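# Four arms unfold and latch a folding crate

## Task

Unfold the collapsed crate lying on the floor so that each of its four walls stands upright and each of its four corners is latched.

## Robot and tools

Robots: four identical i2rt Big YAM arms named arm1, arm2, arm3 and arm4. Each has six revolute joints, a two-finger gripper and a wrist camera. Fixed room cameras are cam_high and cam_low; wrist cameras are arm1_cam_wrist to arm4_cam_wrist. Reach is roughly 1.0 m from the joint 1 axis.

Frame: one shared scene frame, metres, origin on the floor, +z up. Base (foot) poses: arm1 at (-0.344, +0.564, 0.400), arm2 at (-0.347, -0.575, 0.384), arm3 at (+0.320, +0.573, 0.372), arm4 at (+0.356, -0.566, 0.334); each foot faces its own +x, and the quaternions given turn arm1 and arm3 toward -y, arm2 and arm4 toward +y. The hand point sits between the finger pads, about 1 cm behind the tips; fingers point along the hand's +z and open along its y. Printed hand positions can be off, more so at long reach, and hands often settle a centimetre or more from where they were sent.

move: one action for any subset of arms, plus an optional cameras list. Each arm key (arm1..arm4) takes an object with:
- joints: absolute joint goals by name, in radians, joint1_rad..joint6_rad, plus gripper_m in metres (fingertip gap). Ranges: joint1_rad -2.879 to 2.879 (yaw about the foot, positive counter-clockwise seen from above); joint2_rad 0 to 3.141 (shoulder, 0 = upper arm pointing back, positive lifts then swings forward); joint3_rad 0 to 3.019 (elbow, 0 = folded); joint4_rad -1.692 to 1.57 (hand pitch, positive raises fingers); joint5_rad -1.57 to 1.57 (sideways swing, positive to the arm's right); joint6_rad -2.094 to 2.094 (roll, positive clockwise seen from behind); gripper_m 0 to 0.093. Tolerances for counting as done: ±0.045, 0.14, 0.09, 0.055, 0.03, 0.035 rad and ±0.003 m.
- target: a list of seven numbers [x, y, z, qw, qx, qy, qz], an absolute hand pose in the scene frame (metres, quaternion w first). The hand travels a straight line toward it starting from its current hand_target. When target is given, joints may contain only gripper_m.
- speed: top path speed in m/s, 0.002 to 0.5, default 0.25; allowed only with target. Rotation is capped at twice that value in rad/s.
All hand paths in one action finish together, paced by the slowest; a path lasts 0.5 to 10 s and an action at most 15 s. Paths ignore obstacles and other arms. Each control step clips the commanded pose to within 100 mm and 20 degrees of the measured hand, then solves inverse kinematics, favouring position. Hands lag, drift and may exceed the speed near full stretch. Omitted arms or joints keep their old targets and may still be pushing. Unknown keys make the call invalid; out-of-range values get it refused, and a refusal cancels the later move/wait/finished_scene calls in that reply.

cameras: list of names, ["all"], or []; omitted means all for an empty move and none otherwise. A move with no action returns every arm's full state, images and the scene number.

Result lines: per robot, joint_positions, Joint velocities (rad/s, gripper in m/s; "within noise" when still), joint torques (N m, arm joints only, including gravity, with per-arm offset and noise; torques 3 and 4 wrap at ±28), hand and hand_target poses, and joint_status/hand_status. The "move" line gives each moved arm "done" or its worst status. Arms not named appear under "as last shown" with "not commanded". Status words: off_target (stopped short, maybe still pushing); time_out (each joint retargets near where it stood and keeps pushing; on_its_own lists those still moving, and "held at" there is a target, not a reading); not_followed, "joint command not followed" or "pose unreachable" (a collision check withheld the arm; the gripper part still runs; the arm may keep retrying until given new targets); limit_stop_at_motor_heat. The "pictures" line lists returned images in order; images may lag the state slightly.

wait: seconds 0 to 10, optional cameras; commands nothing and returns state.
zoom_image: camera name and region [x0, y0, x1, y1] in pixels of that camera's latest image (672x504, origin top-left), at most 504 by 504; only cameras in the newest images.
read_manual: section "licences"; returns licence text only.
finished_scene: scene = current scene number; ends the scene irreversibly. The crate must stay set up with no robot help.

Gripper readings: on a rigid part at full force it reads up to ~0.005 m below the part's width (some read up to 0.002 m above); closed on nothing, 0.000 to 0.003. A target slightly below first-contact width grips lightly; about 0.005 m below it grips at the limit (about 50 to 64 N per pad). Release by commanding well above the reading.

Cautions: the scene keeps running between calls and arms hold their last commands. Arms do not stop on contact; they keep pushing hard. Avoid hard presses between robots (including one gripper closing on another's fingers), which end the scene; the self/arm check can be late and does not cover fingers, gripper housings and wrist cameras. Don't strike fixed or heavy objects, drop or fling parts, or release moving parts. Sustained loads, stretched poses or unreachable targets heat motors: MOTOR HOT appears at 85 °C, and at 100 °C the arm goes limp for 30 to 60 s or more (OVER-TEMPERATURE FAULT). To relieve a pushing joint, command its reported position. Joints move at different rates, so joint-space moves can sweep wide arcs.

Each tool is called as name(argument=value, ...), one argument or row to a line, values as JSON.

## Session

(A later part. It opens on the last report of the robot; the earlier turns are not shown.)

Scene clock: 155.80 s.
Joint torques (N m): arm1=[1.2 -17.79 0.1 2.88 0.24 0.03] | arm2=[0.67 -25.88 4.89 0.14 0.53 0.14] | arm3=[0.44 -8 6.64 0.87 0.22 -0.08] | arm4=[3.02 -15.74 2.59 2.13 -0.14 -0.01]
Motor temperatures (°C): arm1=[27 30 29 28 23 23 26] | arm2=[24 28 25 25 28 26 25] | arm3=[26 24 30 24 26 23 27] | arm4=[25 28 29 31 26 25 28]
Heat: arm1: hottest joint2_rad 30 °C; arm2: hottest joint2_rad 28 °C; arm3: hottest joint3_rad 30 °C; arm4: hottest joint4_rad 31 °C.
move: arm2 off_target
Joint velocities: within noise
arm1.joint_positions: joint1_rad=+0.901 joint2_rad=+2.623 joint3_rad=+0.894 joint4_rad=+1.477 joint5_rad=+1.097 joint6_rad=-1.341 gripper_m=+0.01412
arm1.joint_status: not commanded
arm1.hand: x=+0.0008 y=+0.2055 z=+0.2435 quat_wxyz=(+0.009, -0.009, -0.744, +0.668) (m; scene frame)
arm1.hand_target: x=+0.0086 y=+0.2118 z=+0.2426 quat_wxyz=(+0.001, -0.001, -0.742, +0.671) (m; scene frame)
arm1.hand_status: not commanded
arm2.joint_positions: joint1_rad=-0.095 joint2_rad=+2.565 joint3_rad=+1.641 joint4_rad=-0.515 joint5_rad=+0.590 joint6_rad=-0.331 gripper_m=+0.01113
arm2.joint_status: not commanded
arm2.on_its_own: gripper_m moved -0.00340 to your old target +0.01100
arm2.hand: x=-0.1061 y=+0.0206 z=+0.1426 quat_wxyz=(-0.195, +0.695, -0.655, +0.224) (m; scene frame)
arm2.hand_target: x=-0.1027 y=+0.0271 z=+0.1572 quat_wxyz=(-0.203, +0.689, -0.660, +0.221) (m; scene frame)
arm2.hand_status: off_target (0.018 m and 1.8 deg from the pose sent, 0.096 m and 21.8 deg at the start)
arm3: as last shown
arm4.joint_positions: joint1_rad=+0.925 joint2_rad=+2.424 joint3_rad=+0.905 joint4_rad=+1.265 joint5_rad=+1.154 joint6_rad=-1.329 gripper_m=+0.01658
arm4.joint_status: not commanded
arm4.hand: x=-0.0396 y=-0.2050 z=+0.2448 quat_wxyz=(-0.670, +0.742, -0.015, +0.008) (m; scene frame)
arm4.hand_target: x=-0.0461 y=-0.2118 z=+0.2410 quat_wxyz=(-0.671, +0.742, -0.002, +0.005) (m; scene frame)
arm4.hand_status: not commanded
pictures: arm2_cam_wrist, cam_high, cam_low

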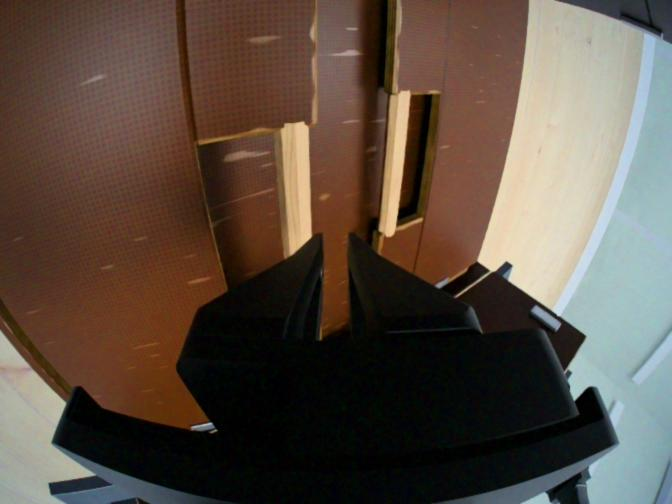

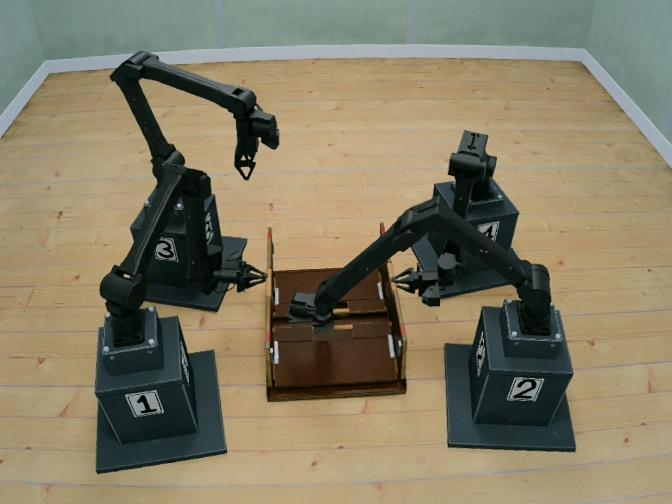

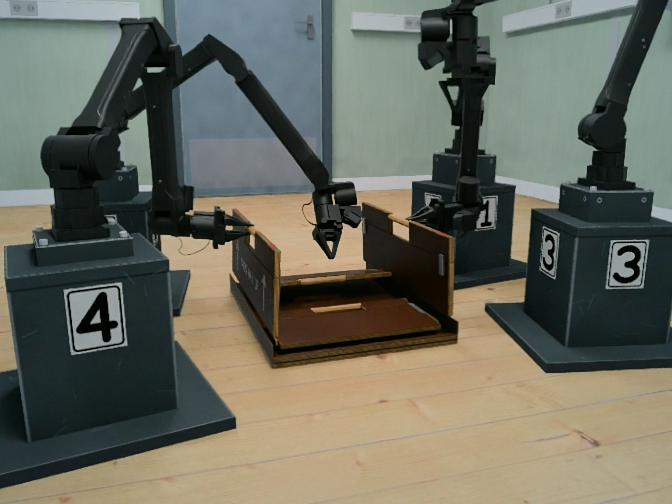

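move(
  arm4={"target":[-0.048,-0.230,0.240,-0.682,0.731,0,0],"speed":0.05},
  arm2={"joints":{"gripper_m":0.05}},
  cameras=["arm2_cam_wrist","cam_high","cam_low"],
)

zoom_image(
  camera="cam_high",
  region=[250, 210, 430, 410],
)

zoom_image(
  camera="cam_low",
  region=[220, 190, 470, 380],
)

Scene clock: 160.83 s.
Joint torques (N m): arm1=[1.73 -17.79 0.32 2.84 0.21 0.06] | arm2=[-0.21 -25.88 4.92 0.14 0.53 0.13] | arm3=[0.44 -7.59 6.6 0.76 0.23 -0.05] | arm4=[4.31 -15.5 1.8 2.25 -0.09 0.02]
Motor temperatures (°C): arm1=[27 30 29 28 23 23 26] | arm2=[24 29 25 25 28 26 25] | arm3=[26 24 30 24 26 23 27] | arm4=[25 28 29 31 26 25 28]
Heat: arm1: hottest joint2_rad 30 °C; arm2: hottest joint2_rad 29 °C; arm3: hottest joint3_rad 30 °C; arm4: hottest joint4_rad 31 °C.
move: arm2 done; arm4 off_target
Joint velocities: within noise
arm1, arm3: as last shown
arm2.joint_positions: joint1_rad=-0.097 joint2_rad=+2.565 joint3_rad=+1.641 joint4_rad=-0.515 joint5_rad=+0.590 joint6_rad=-0.331 gripper_m=+0.04986
arm2.joint_status: all done
arm2.hand: x=-0.1052 y=+0.0203 z=+0.1426 quat_wxyz=(-0.195, +0.694, -0.655, +0.224) (m; scene frame)
arm2.hand_target: x=-0.1018 y=+0.0267 z=+0.1572 quat_wxyz=(-0.203, +0.688, -0.660, +0.221) (m; scene frame)
arm2.hand_status: not commanded
arm4.joint_positions: joint1_rad=+0.947 joint2_rad=+2.453 joint3_rad=+0.905 joint4_rad=+1.364 joint5_rad=+1.183 joint6_rad=-1.386 gripper_m=+0.01658
arm4.joint_status: not commanded
arm4.hand: x=-0.0392 y=-0.2150 z=+0.2452 quat_wxyz=(-0.682, +0.731, -0.018, +0.007) (m; scene frame)
arm4.hand_target: x=-0.0480 y=-0.2294 z=+0.2404 quat_wxyz=(-0.682, +0.731, +0.000, -0.001) (m; scene frame)
arm4.hand_status: off_target (0.018 m and 2.2 deg from the pose sent, 0.027 m and 2.7 deg at the start)
pictures: arm2_cam_wrist, cam_high, cam_low

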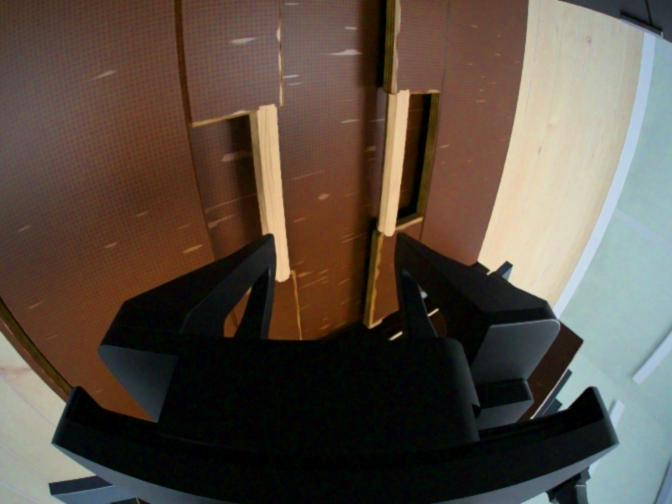

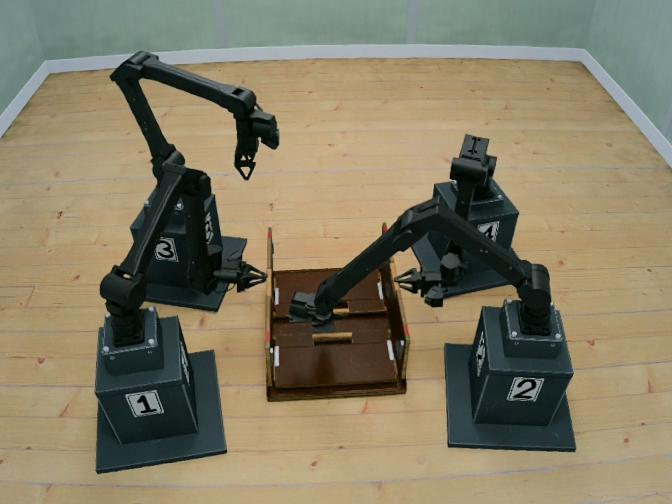

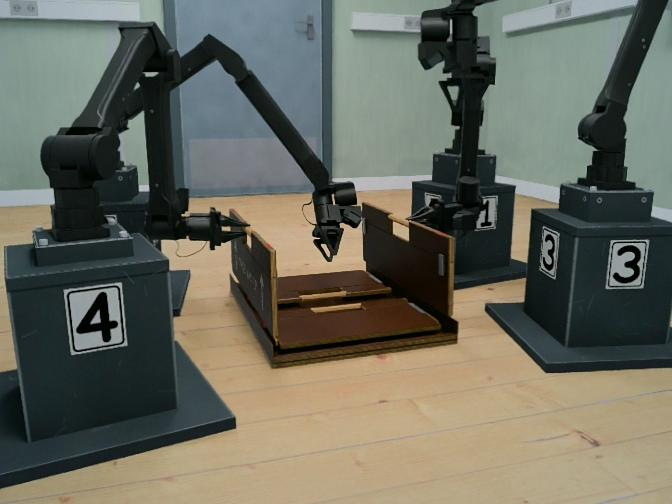

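Scaled by 2.520 from the camera's 672x504 image, which has a finer 960x720 frame.

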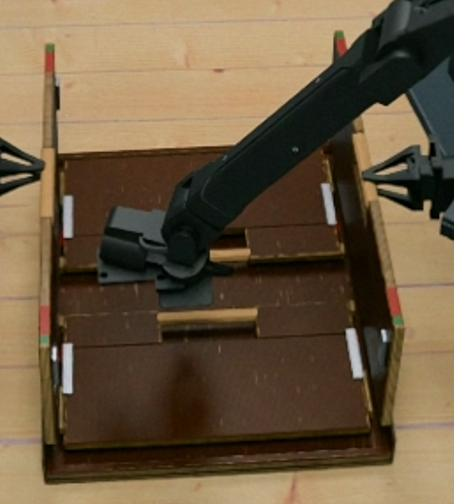

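Scaled by 2.016 from the camera's 672x504 image, which has a finer 960x720 frame.

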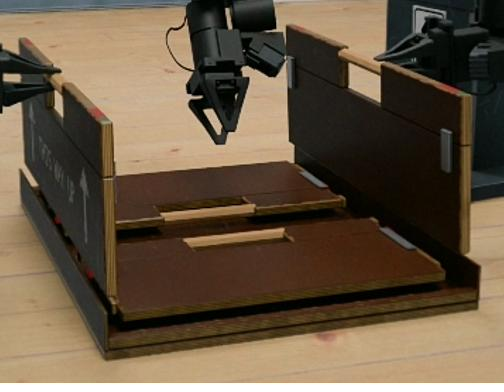

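move(
  arm1={"target":[0.008,0.225,0.242,0,0,0.743,-0.669],"speed":0.05},
  arm4={"target":[-0.048,-0.238,0.240,-0.682,0.731,0,0],"speed":0.05},
  arm2={"target":[-0.079,0.03,0.10,0,0.7226,-0.691,0],"speed":0.15},
  cameras=["cam_high","arm2_cam_wrist"],
)

move(
  arm2={"target":[-0.079,0.03,0.043,0,0.7226,-0.691,0],"speed":0.08},
  cameras=["cam_low","arm2_cam_wrist"],
)

Scene clock: 165.87 s.
Joint torques (N m): arm1=[2.14 -17.85 -1.03 2.78 0.15 0.19] | arm2=[0.26 -24.35 7.57 -0.05 -0.15 -0.12] | arm3=[0.44 -7.77 6.69 0.81 0.22 -0.07] | arm4=[5.42 -15.62 1.06 2.3 0.17 0.11]
Motor temperatures (°C): arm1=[27 31 29 28 23 23 26] | arm2=[24 29 25 25 28 26 25] | arm3=[26 24 30 24 26 23 27] | arm4=[25 29 29 31 26 25 28]
Heat: arm1: hottest joint2_rad 31 °C; arm2: hottest joint2_rad 29 °C; arm3: hottest joint3_rad 30 °C; arm4: hottest joint4_rad 31 °C.
move: arm1 off_target; arm2 off_target; arm4 off_target
Joint velocities: within noise
arm1.joint_positions: joint1_rad=+0.921 joint2_rad=+2.625 joint3_rad=+0.890 joint4_rad=+1.477 joint5_rad=+1.128 joint6_rad=-1.341 gripper_m=+0.01398
arm1.joint_status: not commanded
arm1.hand: x=+0.0006 y=+0.2135 z=+0.2436 quat_wxyz=(+0.015, -0.010, -0.743, +0.669) (m; scene frame)
arm1.hand_target: x=+0.0067 y=+0.2248 z=+0.2422 quat_wxyz=(+0.003, -0.001, -0.743, +0.670) (m; scene frame)
arm1.hand_status: off_target (0.014 m and 2.1 deg from the pose sent, 0.021 m and 1.4 deg at the start)
arm2.joint_positions: joint1_rad=-0.278 joint2_rad=+2.674 joint3_rad=+1.858 joint4_rad=-0.765 joint5_rad=+0.007 joint6_rad=-0.441 gripper_m=+0.04987
arm2.joint_status: not commanded
arm2.hand: x=-0.0835 y=+0.0192 z=+0.0988 quat_wxyz=(+0.003, +0.717, -0.697, +0.005) (m; scene frame)
arm2.hand_target: x=-0.0774 y=+0.0290 z=+0.1008 quat_wxyz=(-0.003, +0.719, -0.695, +0.001) (m; scene frame)
arm2.hand_status: off_target (0.012 m and 1.2 deg from the pose sent, 0.051 m and 34.6 deg at the start)
arm3: as last shown
arm4.joint_positions: joint1_rad=+0.948 joint2_rad=+2.453 joint3_rad=+0.905 joint4_rad=+1.364 joint5_rad=+1.186 joint6_rad=-1.386 gripper_m=+0.01658
arm4.joint_status: not commanded
arm4.hand: x=-0.0392 y=-0.2156 z=+0.2453 quat_wxyz=(-0.682, +0.731, -0.018, +0.008) (m; scene frame)
arm4.hand_target: x=-0.0486 y=-0.2372 z=+0.2401 quat_wxyz=(-0.682, +0.731, +0.002, -0.002) (m; scene frame)
arm4.hand_status: off_target (0.025 m and 2.3 deg from the pose sent, 0.025 m and 2.2 deg at the start)
pictures: arm2_cam_wrist, cam_high

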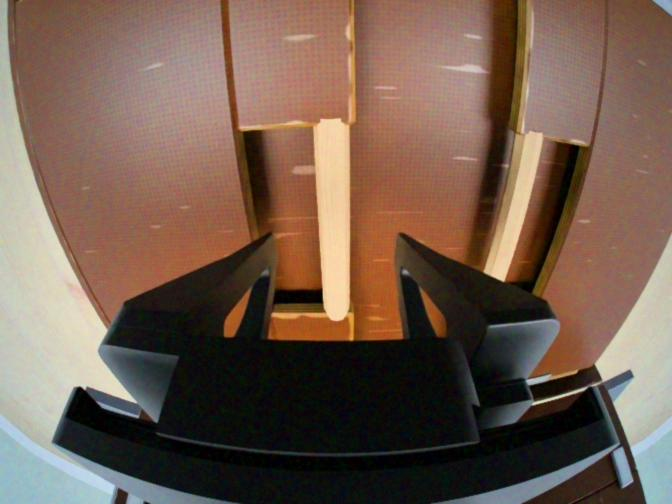

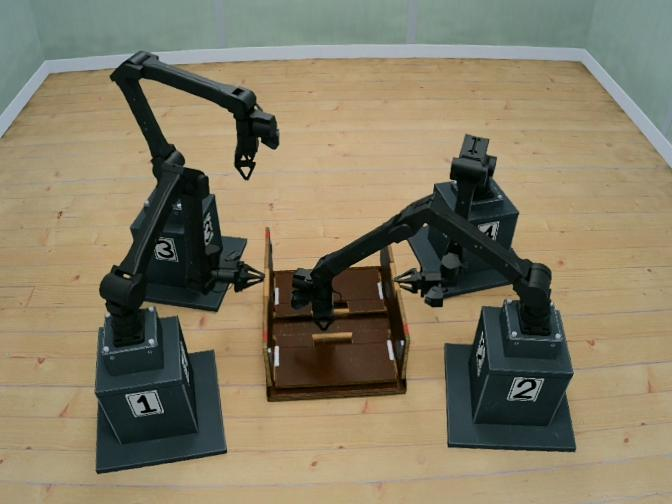

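Scene clock: 167.43 s.
Joint torques (N m): arm1=[1.85 -17.55 -0.98 2.71 0.17 0.2] | arm2=[-0.67 -25 7.24 0.64 -0.16 -0.13] | arm3=[-0.09 -7.53 6.69 0.92 0.21 -0.03] | arm4=[5.48 -15.62 1.07 2.3 0.17 0.11]
Motor temperatures (°C): arm1=[27 31 29 28 23 23 26] | arm2=[24 29 25 25 27 26 25] | arm3=[26 24 30 24 26 23 27] | arm4=[25 29 29 31 26 25 28]
Heat: arm1: hottest joint2_rad 31 °C; arm2: hottest joint2_rad 29 °C; arm3: hottest joint3_rad 30 °C; arm4: hottest joint4_rad 31 °C.
move: arm2 off_target
Joint velocities: within noise
arm1, arm3, arm4: as last shown
arm2.joint_positions: joint1_rad=-0.272 joint2_rad=+2.806 joint3_rad=+1.952 joint4_rad=-0.754 joint5_rad=+0.002 joint6_rad=-0.452 gripper_m=+0.04987
arm2.joint_status: not commanded
arm2.hand: x=-0.0904 y=+0.0152 z=+0.0396 quat_wxyz=(+0.017, +0.722, -0.691, +0.008) (m; scene frame)
arm2.hand_target: x=-0.0830 y=+0.0309 z=+0.0437 quat_wxyz=(+0.000, +0.725, -0.689, +0.000) (m; scene frame)
arm2.hand_status: off_target (0.019 m and 2.1 deg from the pose sent, 0.057 m and 1.2 deg at the start)
pictures: arm2_cam_wrist, cam_low

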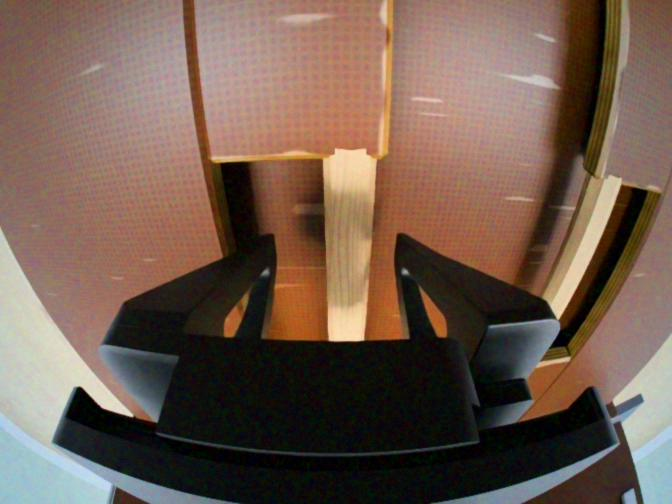

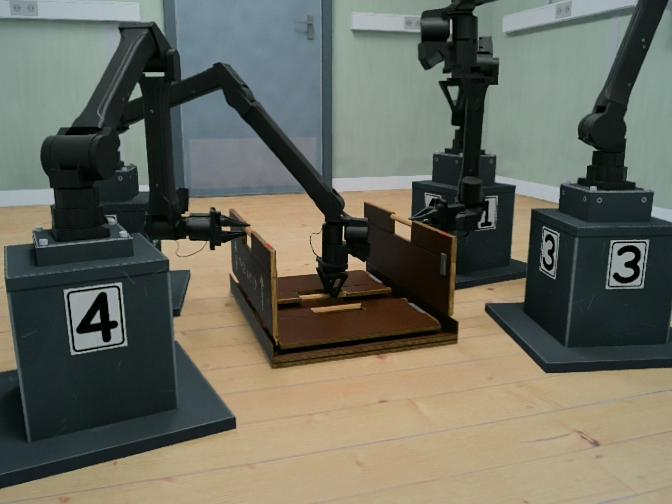

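move(
  arm2={"target":[-0.077,0.03,0.041,0,0.7226,-0.691,0],"speed":0.05},
  arm4={"target":[-0.048,-0.229,0.240,-0.682,0.731,0,0],"speed":0.05},
)

move(
  arm2={"joints":{"gripper_m":0.005}},
  cameras=["arm2_cam_wrist"],
)

move(
  arm2={"target":[-0.086,0.030,0.098,-0.09,0.716,-0.685,0.094],"speed":0.06},
  cameras=["arm2_cam_wrist","cam_low"],
)

Scene clock: 174.00 s.
Joint torques (N m): arm1=[2.02 -17.85 -0.92 2.59 0.16 0.24] | arm2=[-0.85 -24.23 7.35 0.53 -0.15 -0.14] | arm3=[0.56 -7.41 6.57 0.84 0.22 -0.06] | arm4=[4.01 -15.44 1.85 2.28 -0.14 0.03]
Motor temperatures (°C): arm1=[27 31 29 28 23 23 26] | arm2=[24 29 25 25 27 26 25] | arm3=[26 24 30 24 26 23 27] | arm4=[25 29 29 31 26 25 28]
Heat: arm1: hottest joint2_rad 31 °C; arm2: hottest joint2_rad 29 °C; arm3: hottest joint3_rad 30 °C; arm4: hottest joint4_rad 31 °C.
move: arm2 off_target; arm4 off_target
Joint velocities: within noise
arm1, arm3: as last shown
arm2.joint_positions: joint1_rad=-0.272 joint2_rad=+2.808 joint3_rad=+1.961 joint4_rad=-0.754 joint5_rad=+0.002 joint6_rad=-0.455 gripper_m=+0.04987
arm2.joint_status: not commanded
arm2.hand: x=-0.0887 y=+0.0191 z=+0.0409 quat_wxyz=(+0.013, +0.723, -0.690, +0.006) (m; scene frame)
arm2.hand_target: x=-0.0787 y=+0.0295 z=+0.0407 quat_wxyz=(+0.001, +0.724, -0.690, +0.000) (m; scene frame)
arm2.hand_status: off_target (0.016 m and 1.7 deg from the pose sent, 0.020 m and 2.1 deg at the start)
arm4.joint_positions: joint1_rad=+0.948 joint2_rad=+2.453 joint3_rad=+0.905 joint4_rad=+1.364 joint5_rad=+1.185 joint6_rad=-1.386 gripper_m=+0.01658
arm4.joint_status: not commanded
arm4.hand: x=-0.0395 y=-0.2156 z=+0.2453 quat_wxyz=(-0.682, +0.731, -0.018, +0.007) (m; scene frame)
arm4.hand_target: x=-0.0476 y=-0.2287 z=+0.2402 quat_wxyz=(-0.682, +0.731, +0.000, +0.000) (m; scene frame)
arm4.hand_status: off_target (0.017 m and 2.2 deg from the pose sent, 0.017 m and 2.3 deg at the start)
pictures: none

Scene clock: 174.77 s.
Joint torques (N m): arm1=[1.96 -17.9 -1.02 2.7 0.17 0.21] | arm2=[-0.79 -24.64 7.16 0.46 -0.16 -0.12] | arm3=[0.32 -8 6.54 0.96 0.22 -0.03] | arm4=[4.07 -15.5 1.85 2.28 -0.14 0.03]
Motor temperatures (°C): arm1=[27 31 29 28 23 23 26] | arm2=[24 29 25 25 27 26 25] | arm3=[26 24 30 24 26 23 27] | arm4=[25 29 28 31 26 25 28]
Heat: arm1: hottest joint2_rad 31 °C; arm2: hottest joint2_rad 29 °C; arm3: hottest joint3_rad 30 °C; arm4: hottest joint4_rad 31 °C.
move: arm2 off_target
Joint velocities: within noise
arm1, arm3, arm4: as last shown
arm2.joint_positions: joint1_rad=-0.276 joint2_rad=+2.809 joint3_rad=+1.964 joint4_rad=-0.752 joint5_rad=+0.002 joint6_rad=-0.461 gripper_m=+0.01598
arm2.joint_status: gripper_m off_target (ended at +0.01602, target +0.00500)
arm2.hand: x=-0.0854 y=+0.0191 z=+0.0407 quat_wxyz=(+0.012, +0.724, -0.690, +0.006) (m; scene frame)
arm2.hand_target: x=-0.0760 y=+0.0288 z=+0.0414 quat_wxyz=(+0.000, +0.724, -0.690, +0.000) (m; scene frame)
arm2.hand_status: not commanded
pictures: arm2_cam_wrist

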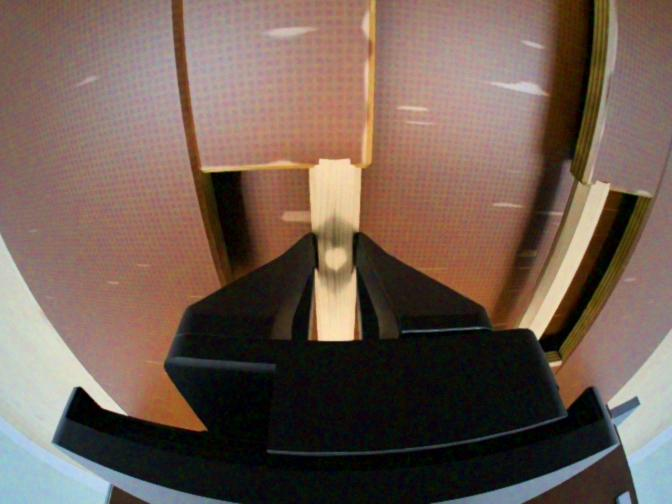

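Scene clock: 177.50 s.
Joint torques (N m): arm1=[1.9 -17.79 -0.77 2.69 0.17 0.18] | arm2=[0.67 -28.51 4.25 0.46 0.7 0.08] | arm3=[0.32 -7.71 6.58 0.9 0.21 -0.03] | arm4=[4.07 -15.44 1.84 2.28 -0.14 0.04]
Motor temperatures (°C): arm1=[27 31 29 28 23 23 26] | arm2=[24 30 25 25 27 26 25] | arm3=[26 24 30 24 26 23 27] | arm4=[25 29 28 31 26 25 28]
Heat: arm1: hottest joint2_rad 31 °C; arm2: hottest joint2_rad 30 °C; arm3: hottest joint3_rad 30 °C; arm4: hottest joint4_rad 31 °C.
move: arm2 off_target
Joint velocities: within noise
arm1, arm3, arm4: as last shown
arm2.joint_positions: joint1_rad=-0.212 joint2_rad=+2.703 joint3_rad=+1.802 joint4_rad=-0.605 joint5_rad=+0.225 joint6_rad=-0.407 gripper_m=+0.01596
arm2.joint_status: not commanded
arm2.hand: x=-0.0892 y=+0.0188 z=+0.0714 quat_wxyz=(-0.074, +0.720, -0.684, +0.090) (m; scene frame)
arm2.hand_target: x=-0.0873 y=+0.0333 z=+0.0971 quat_wxyz=(-0.093, +0.718, -0.684, +0.089) (m; scene frame)
arm2.hand_status: off_target (0.029 m and 2.0 deg from the pose sent, 0.058 m and 15.5 deg at the start)
pictures: arm2_cam_wrist, cam_low

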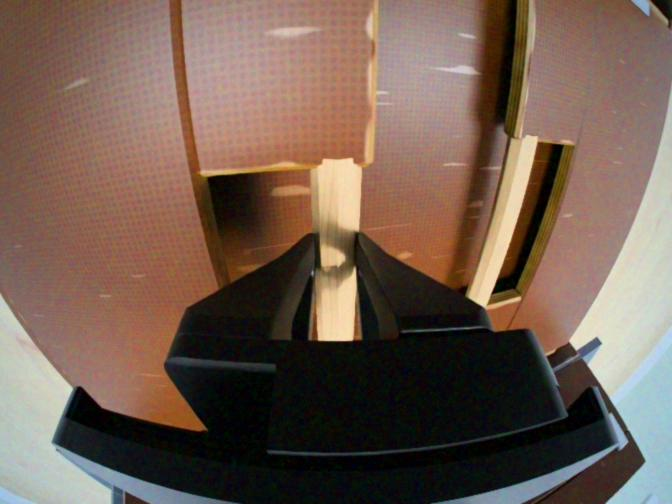

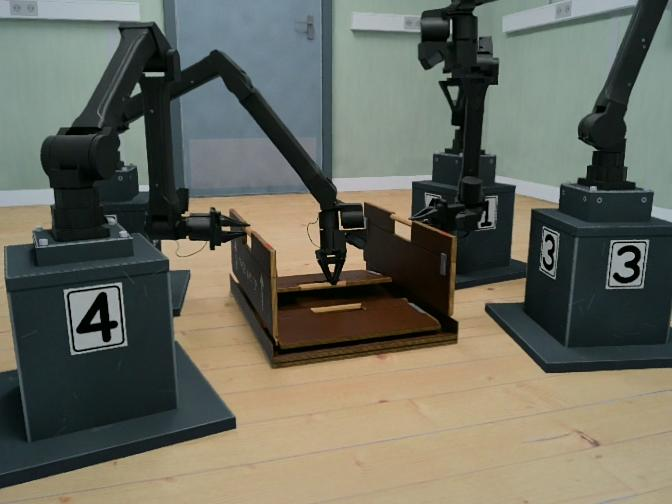

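move(
  arm2={"target":[-0.094,0.030,0.130,-0.139,0.709,-0.678,0.144],"speed":0.06},
  cameras=["arm2_cam_wrist","cam_low"],
)

zoom_image(
  camera="cam_low",
  region=[220, 190, 470, 380],
)

Scene clock: 180.33 s.
Joint torques (N m): arm1=[1.9 -17.85 -0.84 2.66 0.14 0.21] | arm2=[0.5 -28.16 4.18 0.13 0.85 0.07] | arm3=[-0.15 -7.77 6.54 0.85 0.23 -0.05] | arm4=[4.07 -15.5 1.84 2.29 -0.14 0.04]
Motor temperatures (°C): arm1=[27 31 29 28 23 23 26] | arm2=[24 30 25 25 28 26 25] | arm3=[26 24 30 24 26 23 27] | arm4=[25 29 28 31 26 25 28]
Heat: arm1: hottest joint2_rad 31 °C; arm2: hottest joint2_rad 30 °C; arm3: hottest joint3_rad 30 °C; arm4: hottest joint4_rad 31 °C.
move: arm2 off_target
Joint velocities: within noise
arm1, arm4: as last shown
arm2.joint_positions: joint1_rad=-0.163 joint2_rad=+2.631 joint3_rad=+1.719 joint4_rad=-0.565 joint5_rad=+0.369 joint6_rad=-0.371 gripper_m=+0.01596
arm2.joint_status: not commanded
arm2.hand: x=-0.0972 y=+0.0190 z=+0.1032 quat_wxyz=(-0.121, +0.713, -0.675, +0.145) (m; scene frame)
arm2.hand_target: x=-0.0954 y=+0.0312 z=+0.1292 quat_wxyz=(-0.139, +0.709, -0.676, +0.144) (m; scene frame)
arm2.hand_status: off_target (0.029 m and 2.1 deg from the pose sent, 0.060 m and 9.8 deg at the start)
arm3.joint_positions: joint1_rad=-0.152 joint2_rad=+1.254 joint3_rad=+1.049 joint4_rad=-1.363 joint5_rad=+0.002 joint6_rad=-0.336 gripper_m=+0.09396
arm3.joint_status: not commanded
arm3.hand: x=+0.1961 y=+0.2538 z=+0.5568 quat_wxyz=(-0.001, -0.718, -0.696, +0.000) (m; scene frame)
arm3.hand_target: x=+0.1991 y=+0.2515 z=+0.5486 quat_wxyz=(+0.003, -0.710, -0.704, -0.004) (m; scene frame)
arm3.hand_status: not commanded
pictures: arm2_cam_wrist, cam_low

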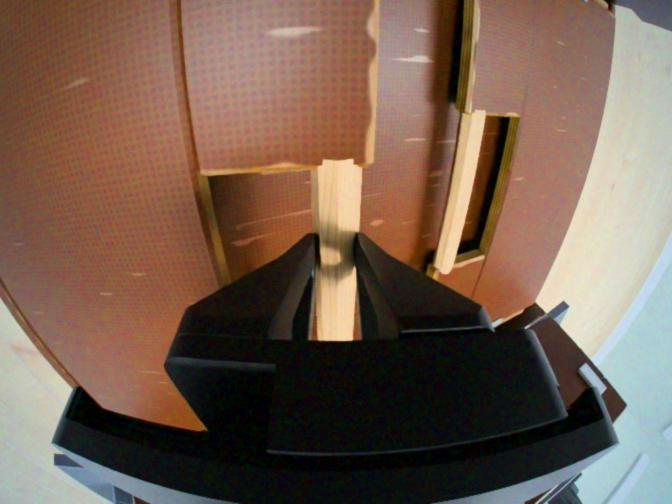

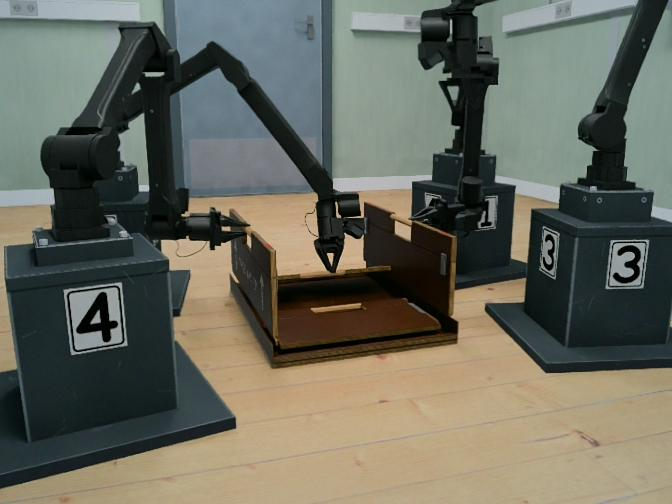

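Scaled by 2.016 from the camera's 672x504 image, which has a finer 960x720 frame.

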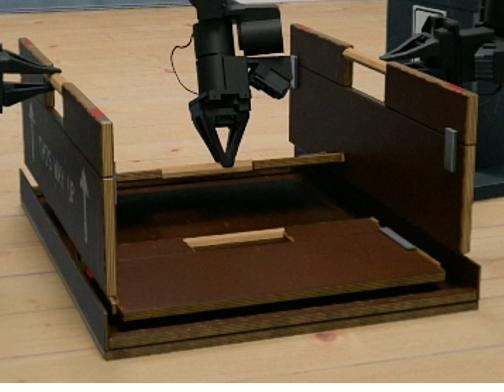

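move(
  arm2={"target":[-0.114,0.030,0.167,-0.208,0.689,-0.659,0.217],"speed":0.08},
)

move(
  arm2={"target":[-0.144,0.029,0.200,-0.292,0.655,-0.626,0.305],"speed":0.08},
  cameras=["arm2_cam_wrist","cam_low","cam_high"],
)

zoom_image(
  camera="cam_high",
  region=[230, 200, 450, 420],
)

Scene clock: 183.73 s.
Joint torques (N m): arm1=[1.85 -17.55 -0.85 2.76 0.16 0.25] | arm2=[0.56 -27.34 4.19 0.46 1.09 0.08] | arm3=[1.03 -7.65 6.68 1.01 0.22 -0.05] | arm4=[4.07 -15.44 1.85 2.29 -0.14 0.03]
Motor temperatures (°C): arm1=[27 31 28 28 23 23 26] | arm2=[24 30 25 25 28 26 25] | arm3=[26 24 30 24 26 23 27] | arm4=[25 29 28 31 26 25 28]
Heat: arm1: hottest joint2_rad 31 °C; arm2: hottest joint2_rad 30 °C; arm3: hottest joint3_rad 30 °C; arm4: hottest joint4_rad 31 °C.
move: arm2 off_target
Joint velocities: within noise
arm1, arm3, arm4: as last shown
arm2.joint_positions: joint1_rad=-0.086 joint2_rad=+2.562 joint3_rad=+1.634 joint4_rad=-0.530 joint5_rad=+0.576 joint6_rad=-0.308 gripper_m=+0.01594
arm2.joint_status: not commanded
arm2.hand: x=-0.1147 y=+0.0182 z=+0.1412 quat_wxyz=(-0.188, +0.694, -0.659, +0.219) (m; scene frame)
arm2.hand_target: x=-0.1138 y=+0.0295 z=+0.1661 quat_wxyz=(-0.207, +0.689, -0.660, +0.218) (m; scene frame)
arm2.hand_status: off_target (0.028 m and 2.3 deg from the pose sent, 0.067 m and 13.3 deg at the start)
pictures: none

Scene clock: 185.90 s.
Joint torques (N m): arm1=[1.96 -17.55 -0.84 2.74 0.14 0.19] | arm2=[0.67 -26.58 4.18 0.31 1.3 0.08] | arm3=[0.26 -7.59 6.58 1.06 0.2 -0.04] | arm4=[4.07 -15.44 1.85 2.29 -0.14 0.03]
Motor temperatures (°C): arm1=[27 32 28 28 23 23 26] | arm2=[24 30 25 25 28 26 25] | arm3=[26 24 30 24 26 23 27] | arm4=[25 30 28 31 26 25 28]
Heat: arm1: hottest joint2_rad 32 °C; arm2: hottest joint2_rad 30 °C; arm3: hottest joint3_rad 30 °C; arm4: hottest joint4_rad 31 °C.
move: arm2 off_target
Joint velocities: within noise
arm1, arm3, arm4: as last shown
arm2.joint_positions: joint1_rad=+0.012 joint2_rad=+2.536 joint3_rad=+1.590 joint4_rad=-0.524 joint5_rad=+0.846 joint6_rad=-0.219 gripper_m=+0.01591
arm2.joint_status: not commanded
arm2.hand: x=-0.1407 y=+0.0183 z=+0.1763 quat_wxyz=(-0.274, +0.660, -0.628, +0.309) (m; scene frame)
arm2.hand_target: x=-0.1426 y=+0.0278 z=+0.1993 quat_wxyz=(-0.290, +0.654, -0.628, +0.307) (m; scene frame)
arm2.hand_status: off_target (0.026 m and 2.2 deg from the pose sent, 0.067 m and 16.5 deg at the start)
pictures: arm2_cam_wrist, cam_high, cam_low

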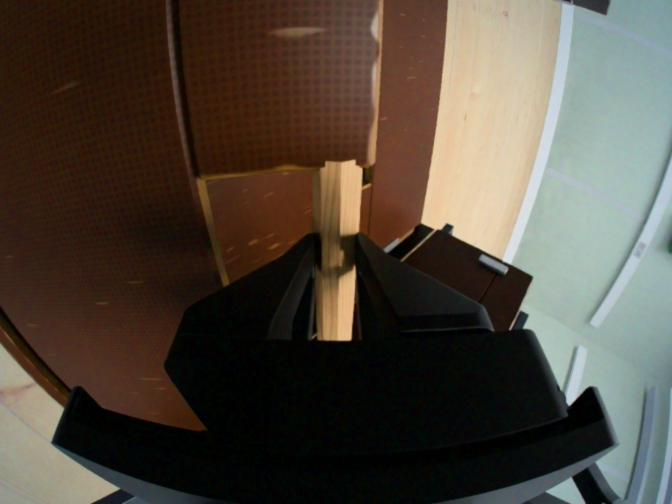

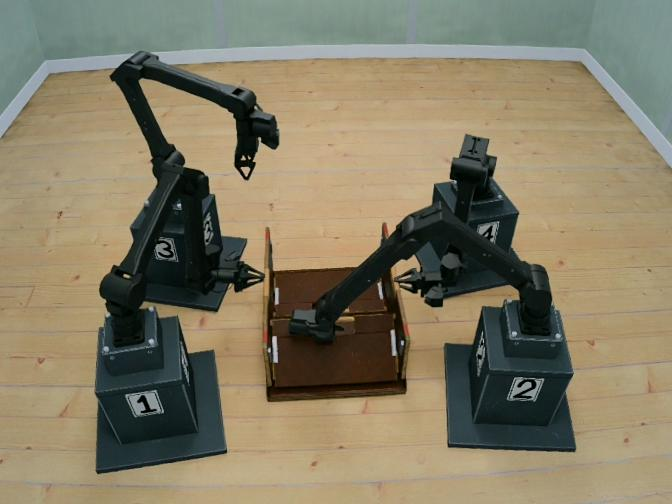

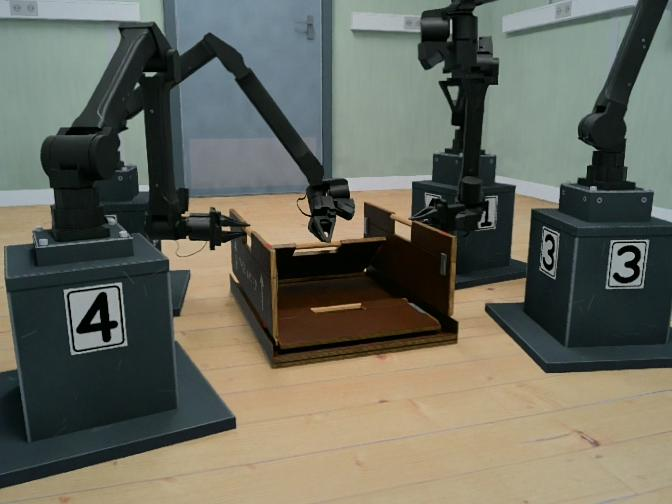

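Scaled by 2.291 from the camera's 672x504 image, which has a finer 960x720 frame.

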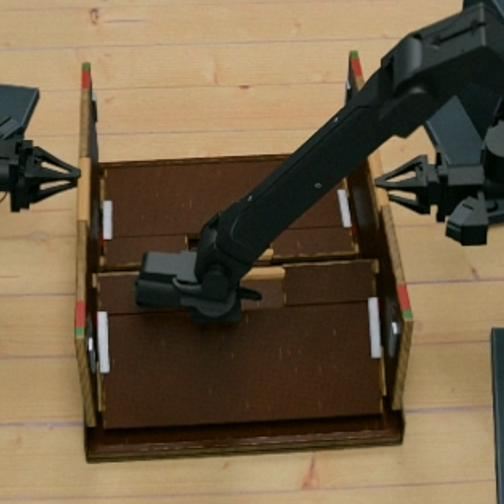

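move(
  arm2={"target":[-0.188,0.027,0.222,-0.356,0.619,-0.592,0.372],"speed":0.08},
)

move(
  arm2={"target":[-0.233,0.025,0.232,-0.396,0.592,-0.566,0.4145],"speed":0.08},
  cameras=["arm2_cam_wrist","cam_low","cam_high"],
)

zoom_image(
  camera="cam_high",
  region=[230, 200, 450, 420],
)

zoom_image(
  camera="cam_low",
  region=[220, 190, 470, 380],
)

Scene clock: 191.57 s.
Joint torques (N m): arm1=[2.02 -17.73 -0.96 2.73 0.16 0.19] | arm2=[1.03 -24.94 5.3 -0.4 0.97 0.12] | arm3=[0.56 -7.12 6.71 1.05 0.21 -0.04] | arm4=[4.07 -15.44 1.84 2.28 -0.14 0.03]
Motor temperatures (°C): arm1=[27 32 28 28 23 23 26] | arm2=[24 30 25 25 28 26 25] | arm3=[26 24 30 24 26 23 27] | arm4=[25 30 28 30 26 25 28]
Heat: arm1: hottest joint2_rad 32 °C; arm2: hottest joint2_rad 30 °C; arm3: hottest joint3_rad 30 °C; arm4: hottest joint2_rad 30 °C.
move: arm2 off_target
Joint velocities: within noise
arm1.joint_positions: joint1_rad=+0.921 joint2_rad=+2.625 joint3_rad=+0.890 joint4_rad=+1.477 joint5_rad=+1.128 joint6_rad=-1.341 gripper_m=+0.01398
arm1.joint_status: not commanded
arm1.hand: x=+0.0006 y=+0.2135 z=+0.2436 quat_wxyz=(+0.015, -0.010, -0.743, +0.669) (m; scene frame)
arm1.hand_target: x=+0.0067 y=+0.2248 z=+0.2422 quat_wxyz=(+0.003, -0.001, -0.743, +0.670) (m; scene frame)
arm1.hand_status: not commanded
arm2.joint_positions: joint1_rad=+0.107 joint2_rad=+2.536 joint3_rad=+1.587 joint4_rad=-0.605 joint5_rad=+1.074 joint6_rad=-0.082 gripper_m=+0.01589
arm2.joint_status: not commanded
arm2.hand: x=-0.1757 y=+0.0170 z=+0.2072 quat_wxyz=(-0.347, +0.620, -0.594, +0.377) (m; scene frame)
arm2.hand_target: x=-0.1821 y=+0.0268 z=+0.2219 quat_wxyz=(-0.356, +0.618, -0.593, +0.373) (m; scene frame)
arm2.hand_status: off_target (0.022 m and 1.2 deg from the pose sent, 0.066 m and 13.4 deg at the start)
arm3, arm4: as last shown
pictures: none

Scene clock: 193.40 s.
Joint torques (N m): arm1=[1.73 -17.49 -0.92 2.76 0.14 0.21] | arm2=[1.79 -22.65 6.19 -0.51 0.59 0.24] | arm3=[0.44 -7.47 6.71 0.84 0.23 -0.04] | arm4=[4.07 -15.5 1.85 2.28 -0.14 0.03]
Motor temperatures (°C): arm1=[27 32 28 28 23 23 26] | arm2=[24 30 25 25 28 26 25] | arm3=[26 24 30 24 26 23 27] | arm4=[25 30 28 30 26 25 28]
Heat: arm1: hottest joint2_rad 32 °C; arm2: hottest joint2_rad 30 °C; arm3: hottest joint3_rad 30 °C; arm4: hottest joint2_rad 30 °C.
move: arm2 off_target
Joint velocities: within noise
arm1, arm3, arm4: as last shown
arm2.joint_positions: joint1_rad=+0.198 joint2_rad=+2.567 joint3_rad=+1.664 joint4_rad=-0.893 joint5_rad=+1.212 joint6_rad=+0.186 gripper_m=+0.01560
arm2.joint_status: not commanded
arm2.hand: x=-0.2192 y=+0.0166 z=+0.2322 quat_wxyz=(-0.390, +0.588, -0.570, +0.421) (m; scene frame)
arm2.hand_target: x=-0.2323 y=+0.0250 z=+0.2317 quat_wxyz=(-0.396, +0.592, -0.566, +0.415) (m; scene frame)
arm2.hand_status: off_target (0.016 m and 1.2 deg from the pose sent, 0.063 m and 8.4 deg at the start)
pictures: arm2_cam_wrist, cam_high, cam_low

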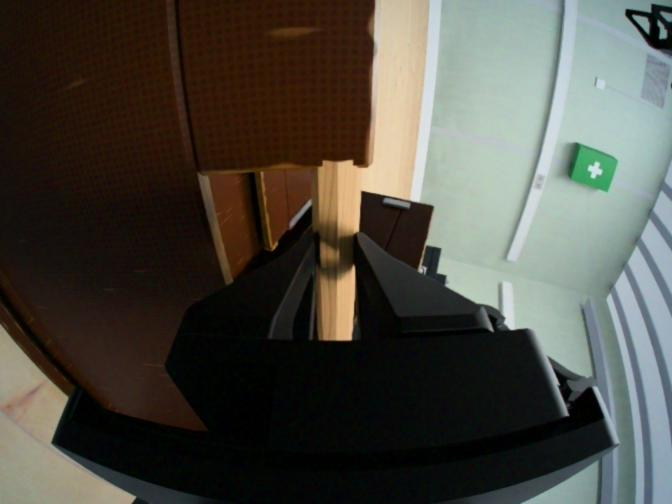

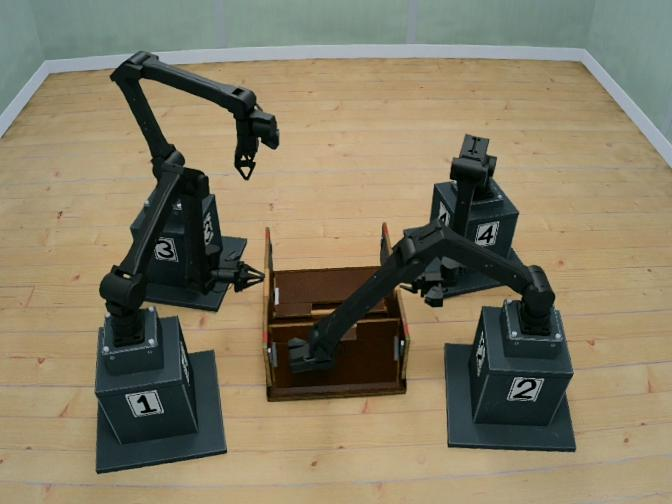

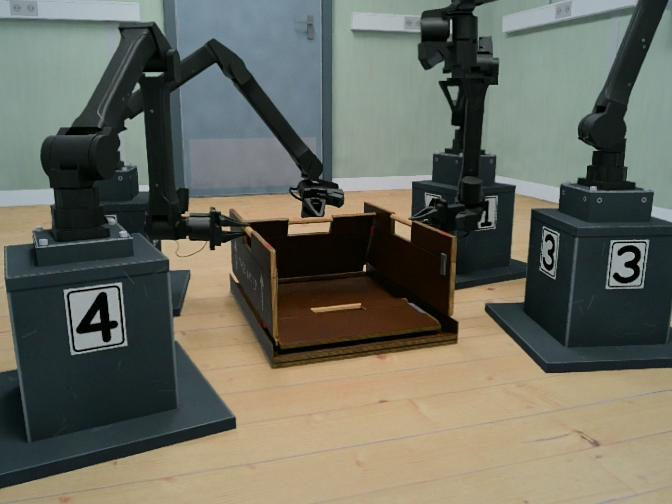

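Scaled by 2.291 from the camera's 672x504 image, which has a finer 960x720 frame.

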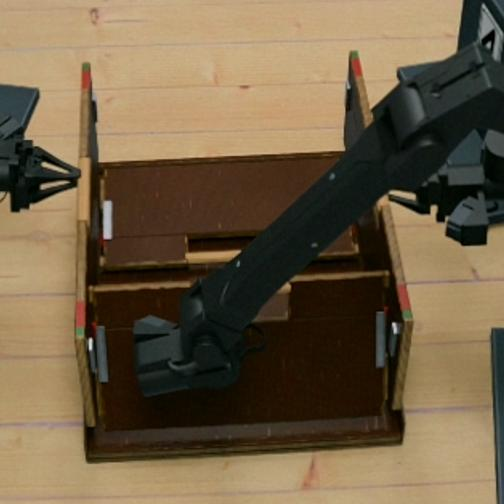

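Scaled by 2.016 from the camera's 672x504 image, which has a finer 960x720 frame.

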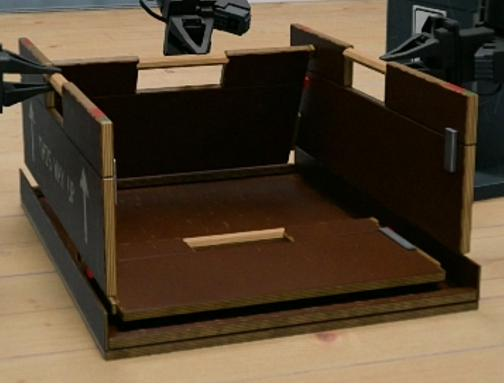

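move(
  arm2={"target":[-0.27,0.023,0.238,-0.421,0.573,-0.548,0.440],"speed":0.06},
  cameras=["arm2_cam_wrist","cam_low","cam_high"],
)

zoom_image(
  camera="cam_high",
  region=[230, 200, 450, 420],
)

zoom_image(
  camera="cam_low",
  region=[220, 190, 470, 380],
)

Scene clock: 197.93 s.
Joint torques (N m): arm1=[1.44 -17.9 -0.91 2.73 0.13 0.16] | arm2=[2.08 -22.36 6.41 -0.77 0.22 0.17] | arm3=[0.15 -8.12 6.53 0.9 0.24 -0.01] | arm4=[4.07 -15.5 1.85 2.28 -0.14 0.03]
Motor temperatures (°C): arm1=[27 32 28 28 23 23 27] | arm2=[24 31 25 25 28 26 26] | arm3=[26 24 30 24 26 23 27] | arm4=[25 30 28 30 26 25 28]
Heat: arm1: hottest joint2_rad 32 °C; arm2: hottest joint2_rad 31 °C; arm3: hottest joint3_rad 30 °C; arm4: hottest joint2_rad 30 °C.
move: arm2 off_target
Joint velocities: within noise
arm1, arm3: as last shown
arm2.joint_positions: joint1_rad=+0.264 joint2_rad=+2.633 joint3_rad=+1.775 joint4_rad=-1.232 joint5_rad=+1.278 joint6_rad=+0.484 gripper_m=+0.01504
arm2.joint_status: not commanded
arm2.hand: x=-0.2537 y=+0.0155 z=+0.2435 quat_wxyz=(-0.417, +0.568, -0.550, +0.449) (m; scene frame)
arm2.hand_target: x=-0.2692 y=+0.0220 z=+0.2381 quat_wxyz=(-0.421, +0.573, -0.548, +0.441) (m; scene frame)
arm2.hand_status: off_target (0.019 m and 1.3 deg from the pose sent, 0.052 m and 5.1 deg at the start)
arm4.joint_positions: joint1_rad=+0.948 joint2_rad=+2.453 joint3_rad=+0.905 joint4_rad=+1.364 joint5_rad=+1.185 joint6_rad=-1.386 gripper_m=+0.01658
arm4.joint_status: not commanded
arm4.hand: x=-0.0395 y=-0.2156 z=+0.2453 quat_wxyz=(-0.682, +0.731, -0.018, +0.007) (m; scene frame)
arm4.hand_target: x=-0.0476 y=-0.2287 z=+0.2402 quat_wxyz=(-0.682, +0.731, +0.000, +0.000) (m; scene frame)
arm4.hand_status: not commanded
pictures: arm2_cam_wrist, cam_high, cam_low

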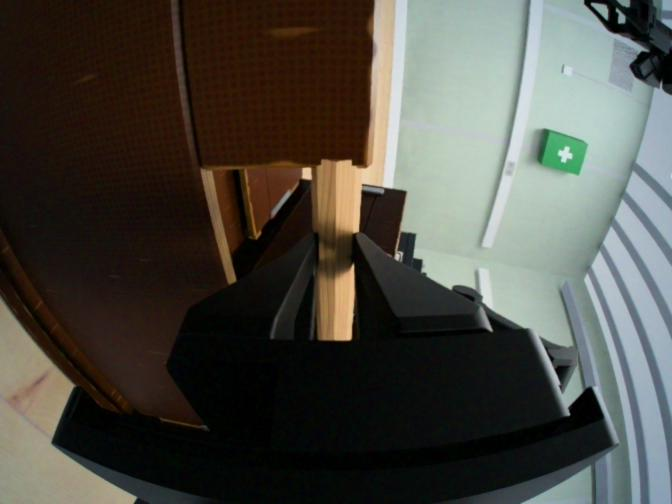

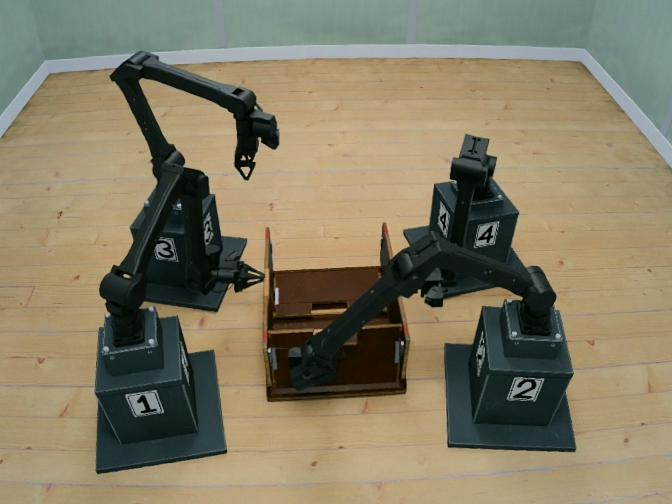

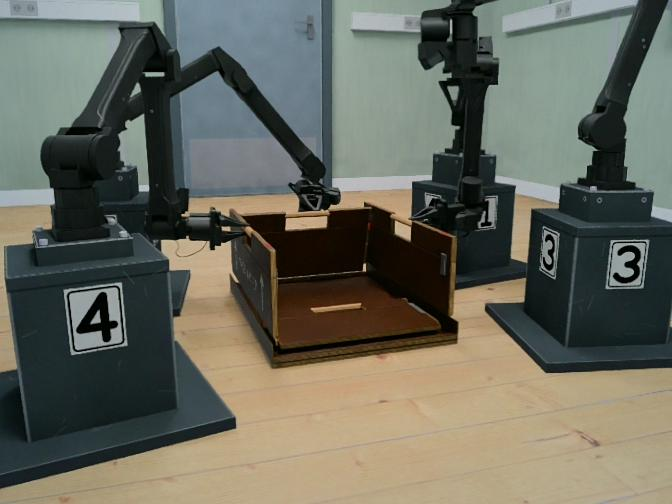

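Scaled by 2.291 from the camera's 672x504 image, which has a finer 960x720 frame.

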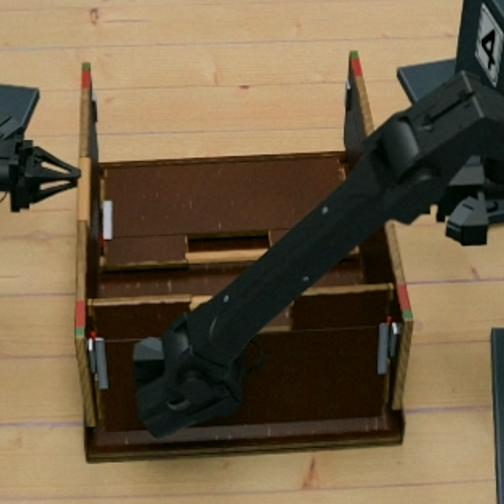

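Scaled by 2.016 from the camera's 672x504 image, which has a finer 960x720 frame.

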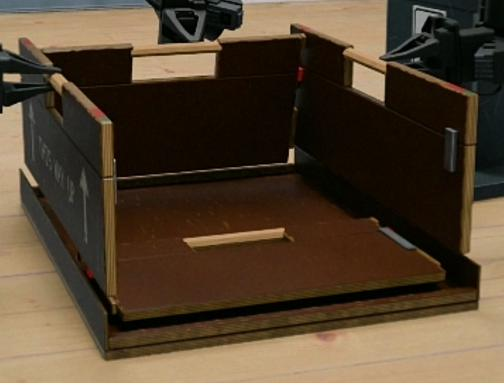

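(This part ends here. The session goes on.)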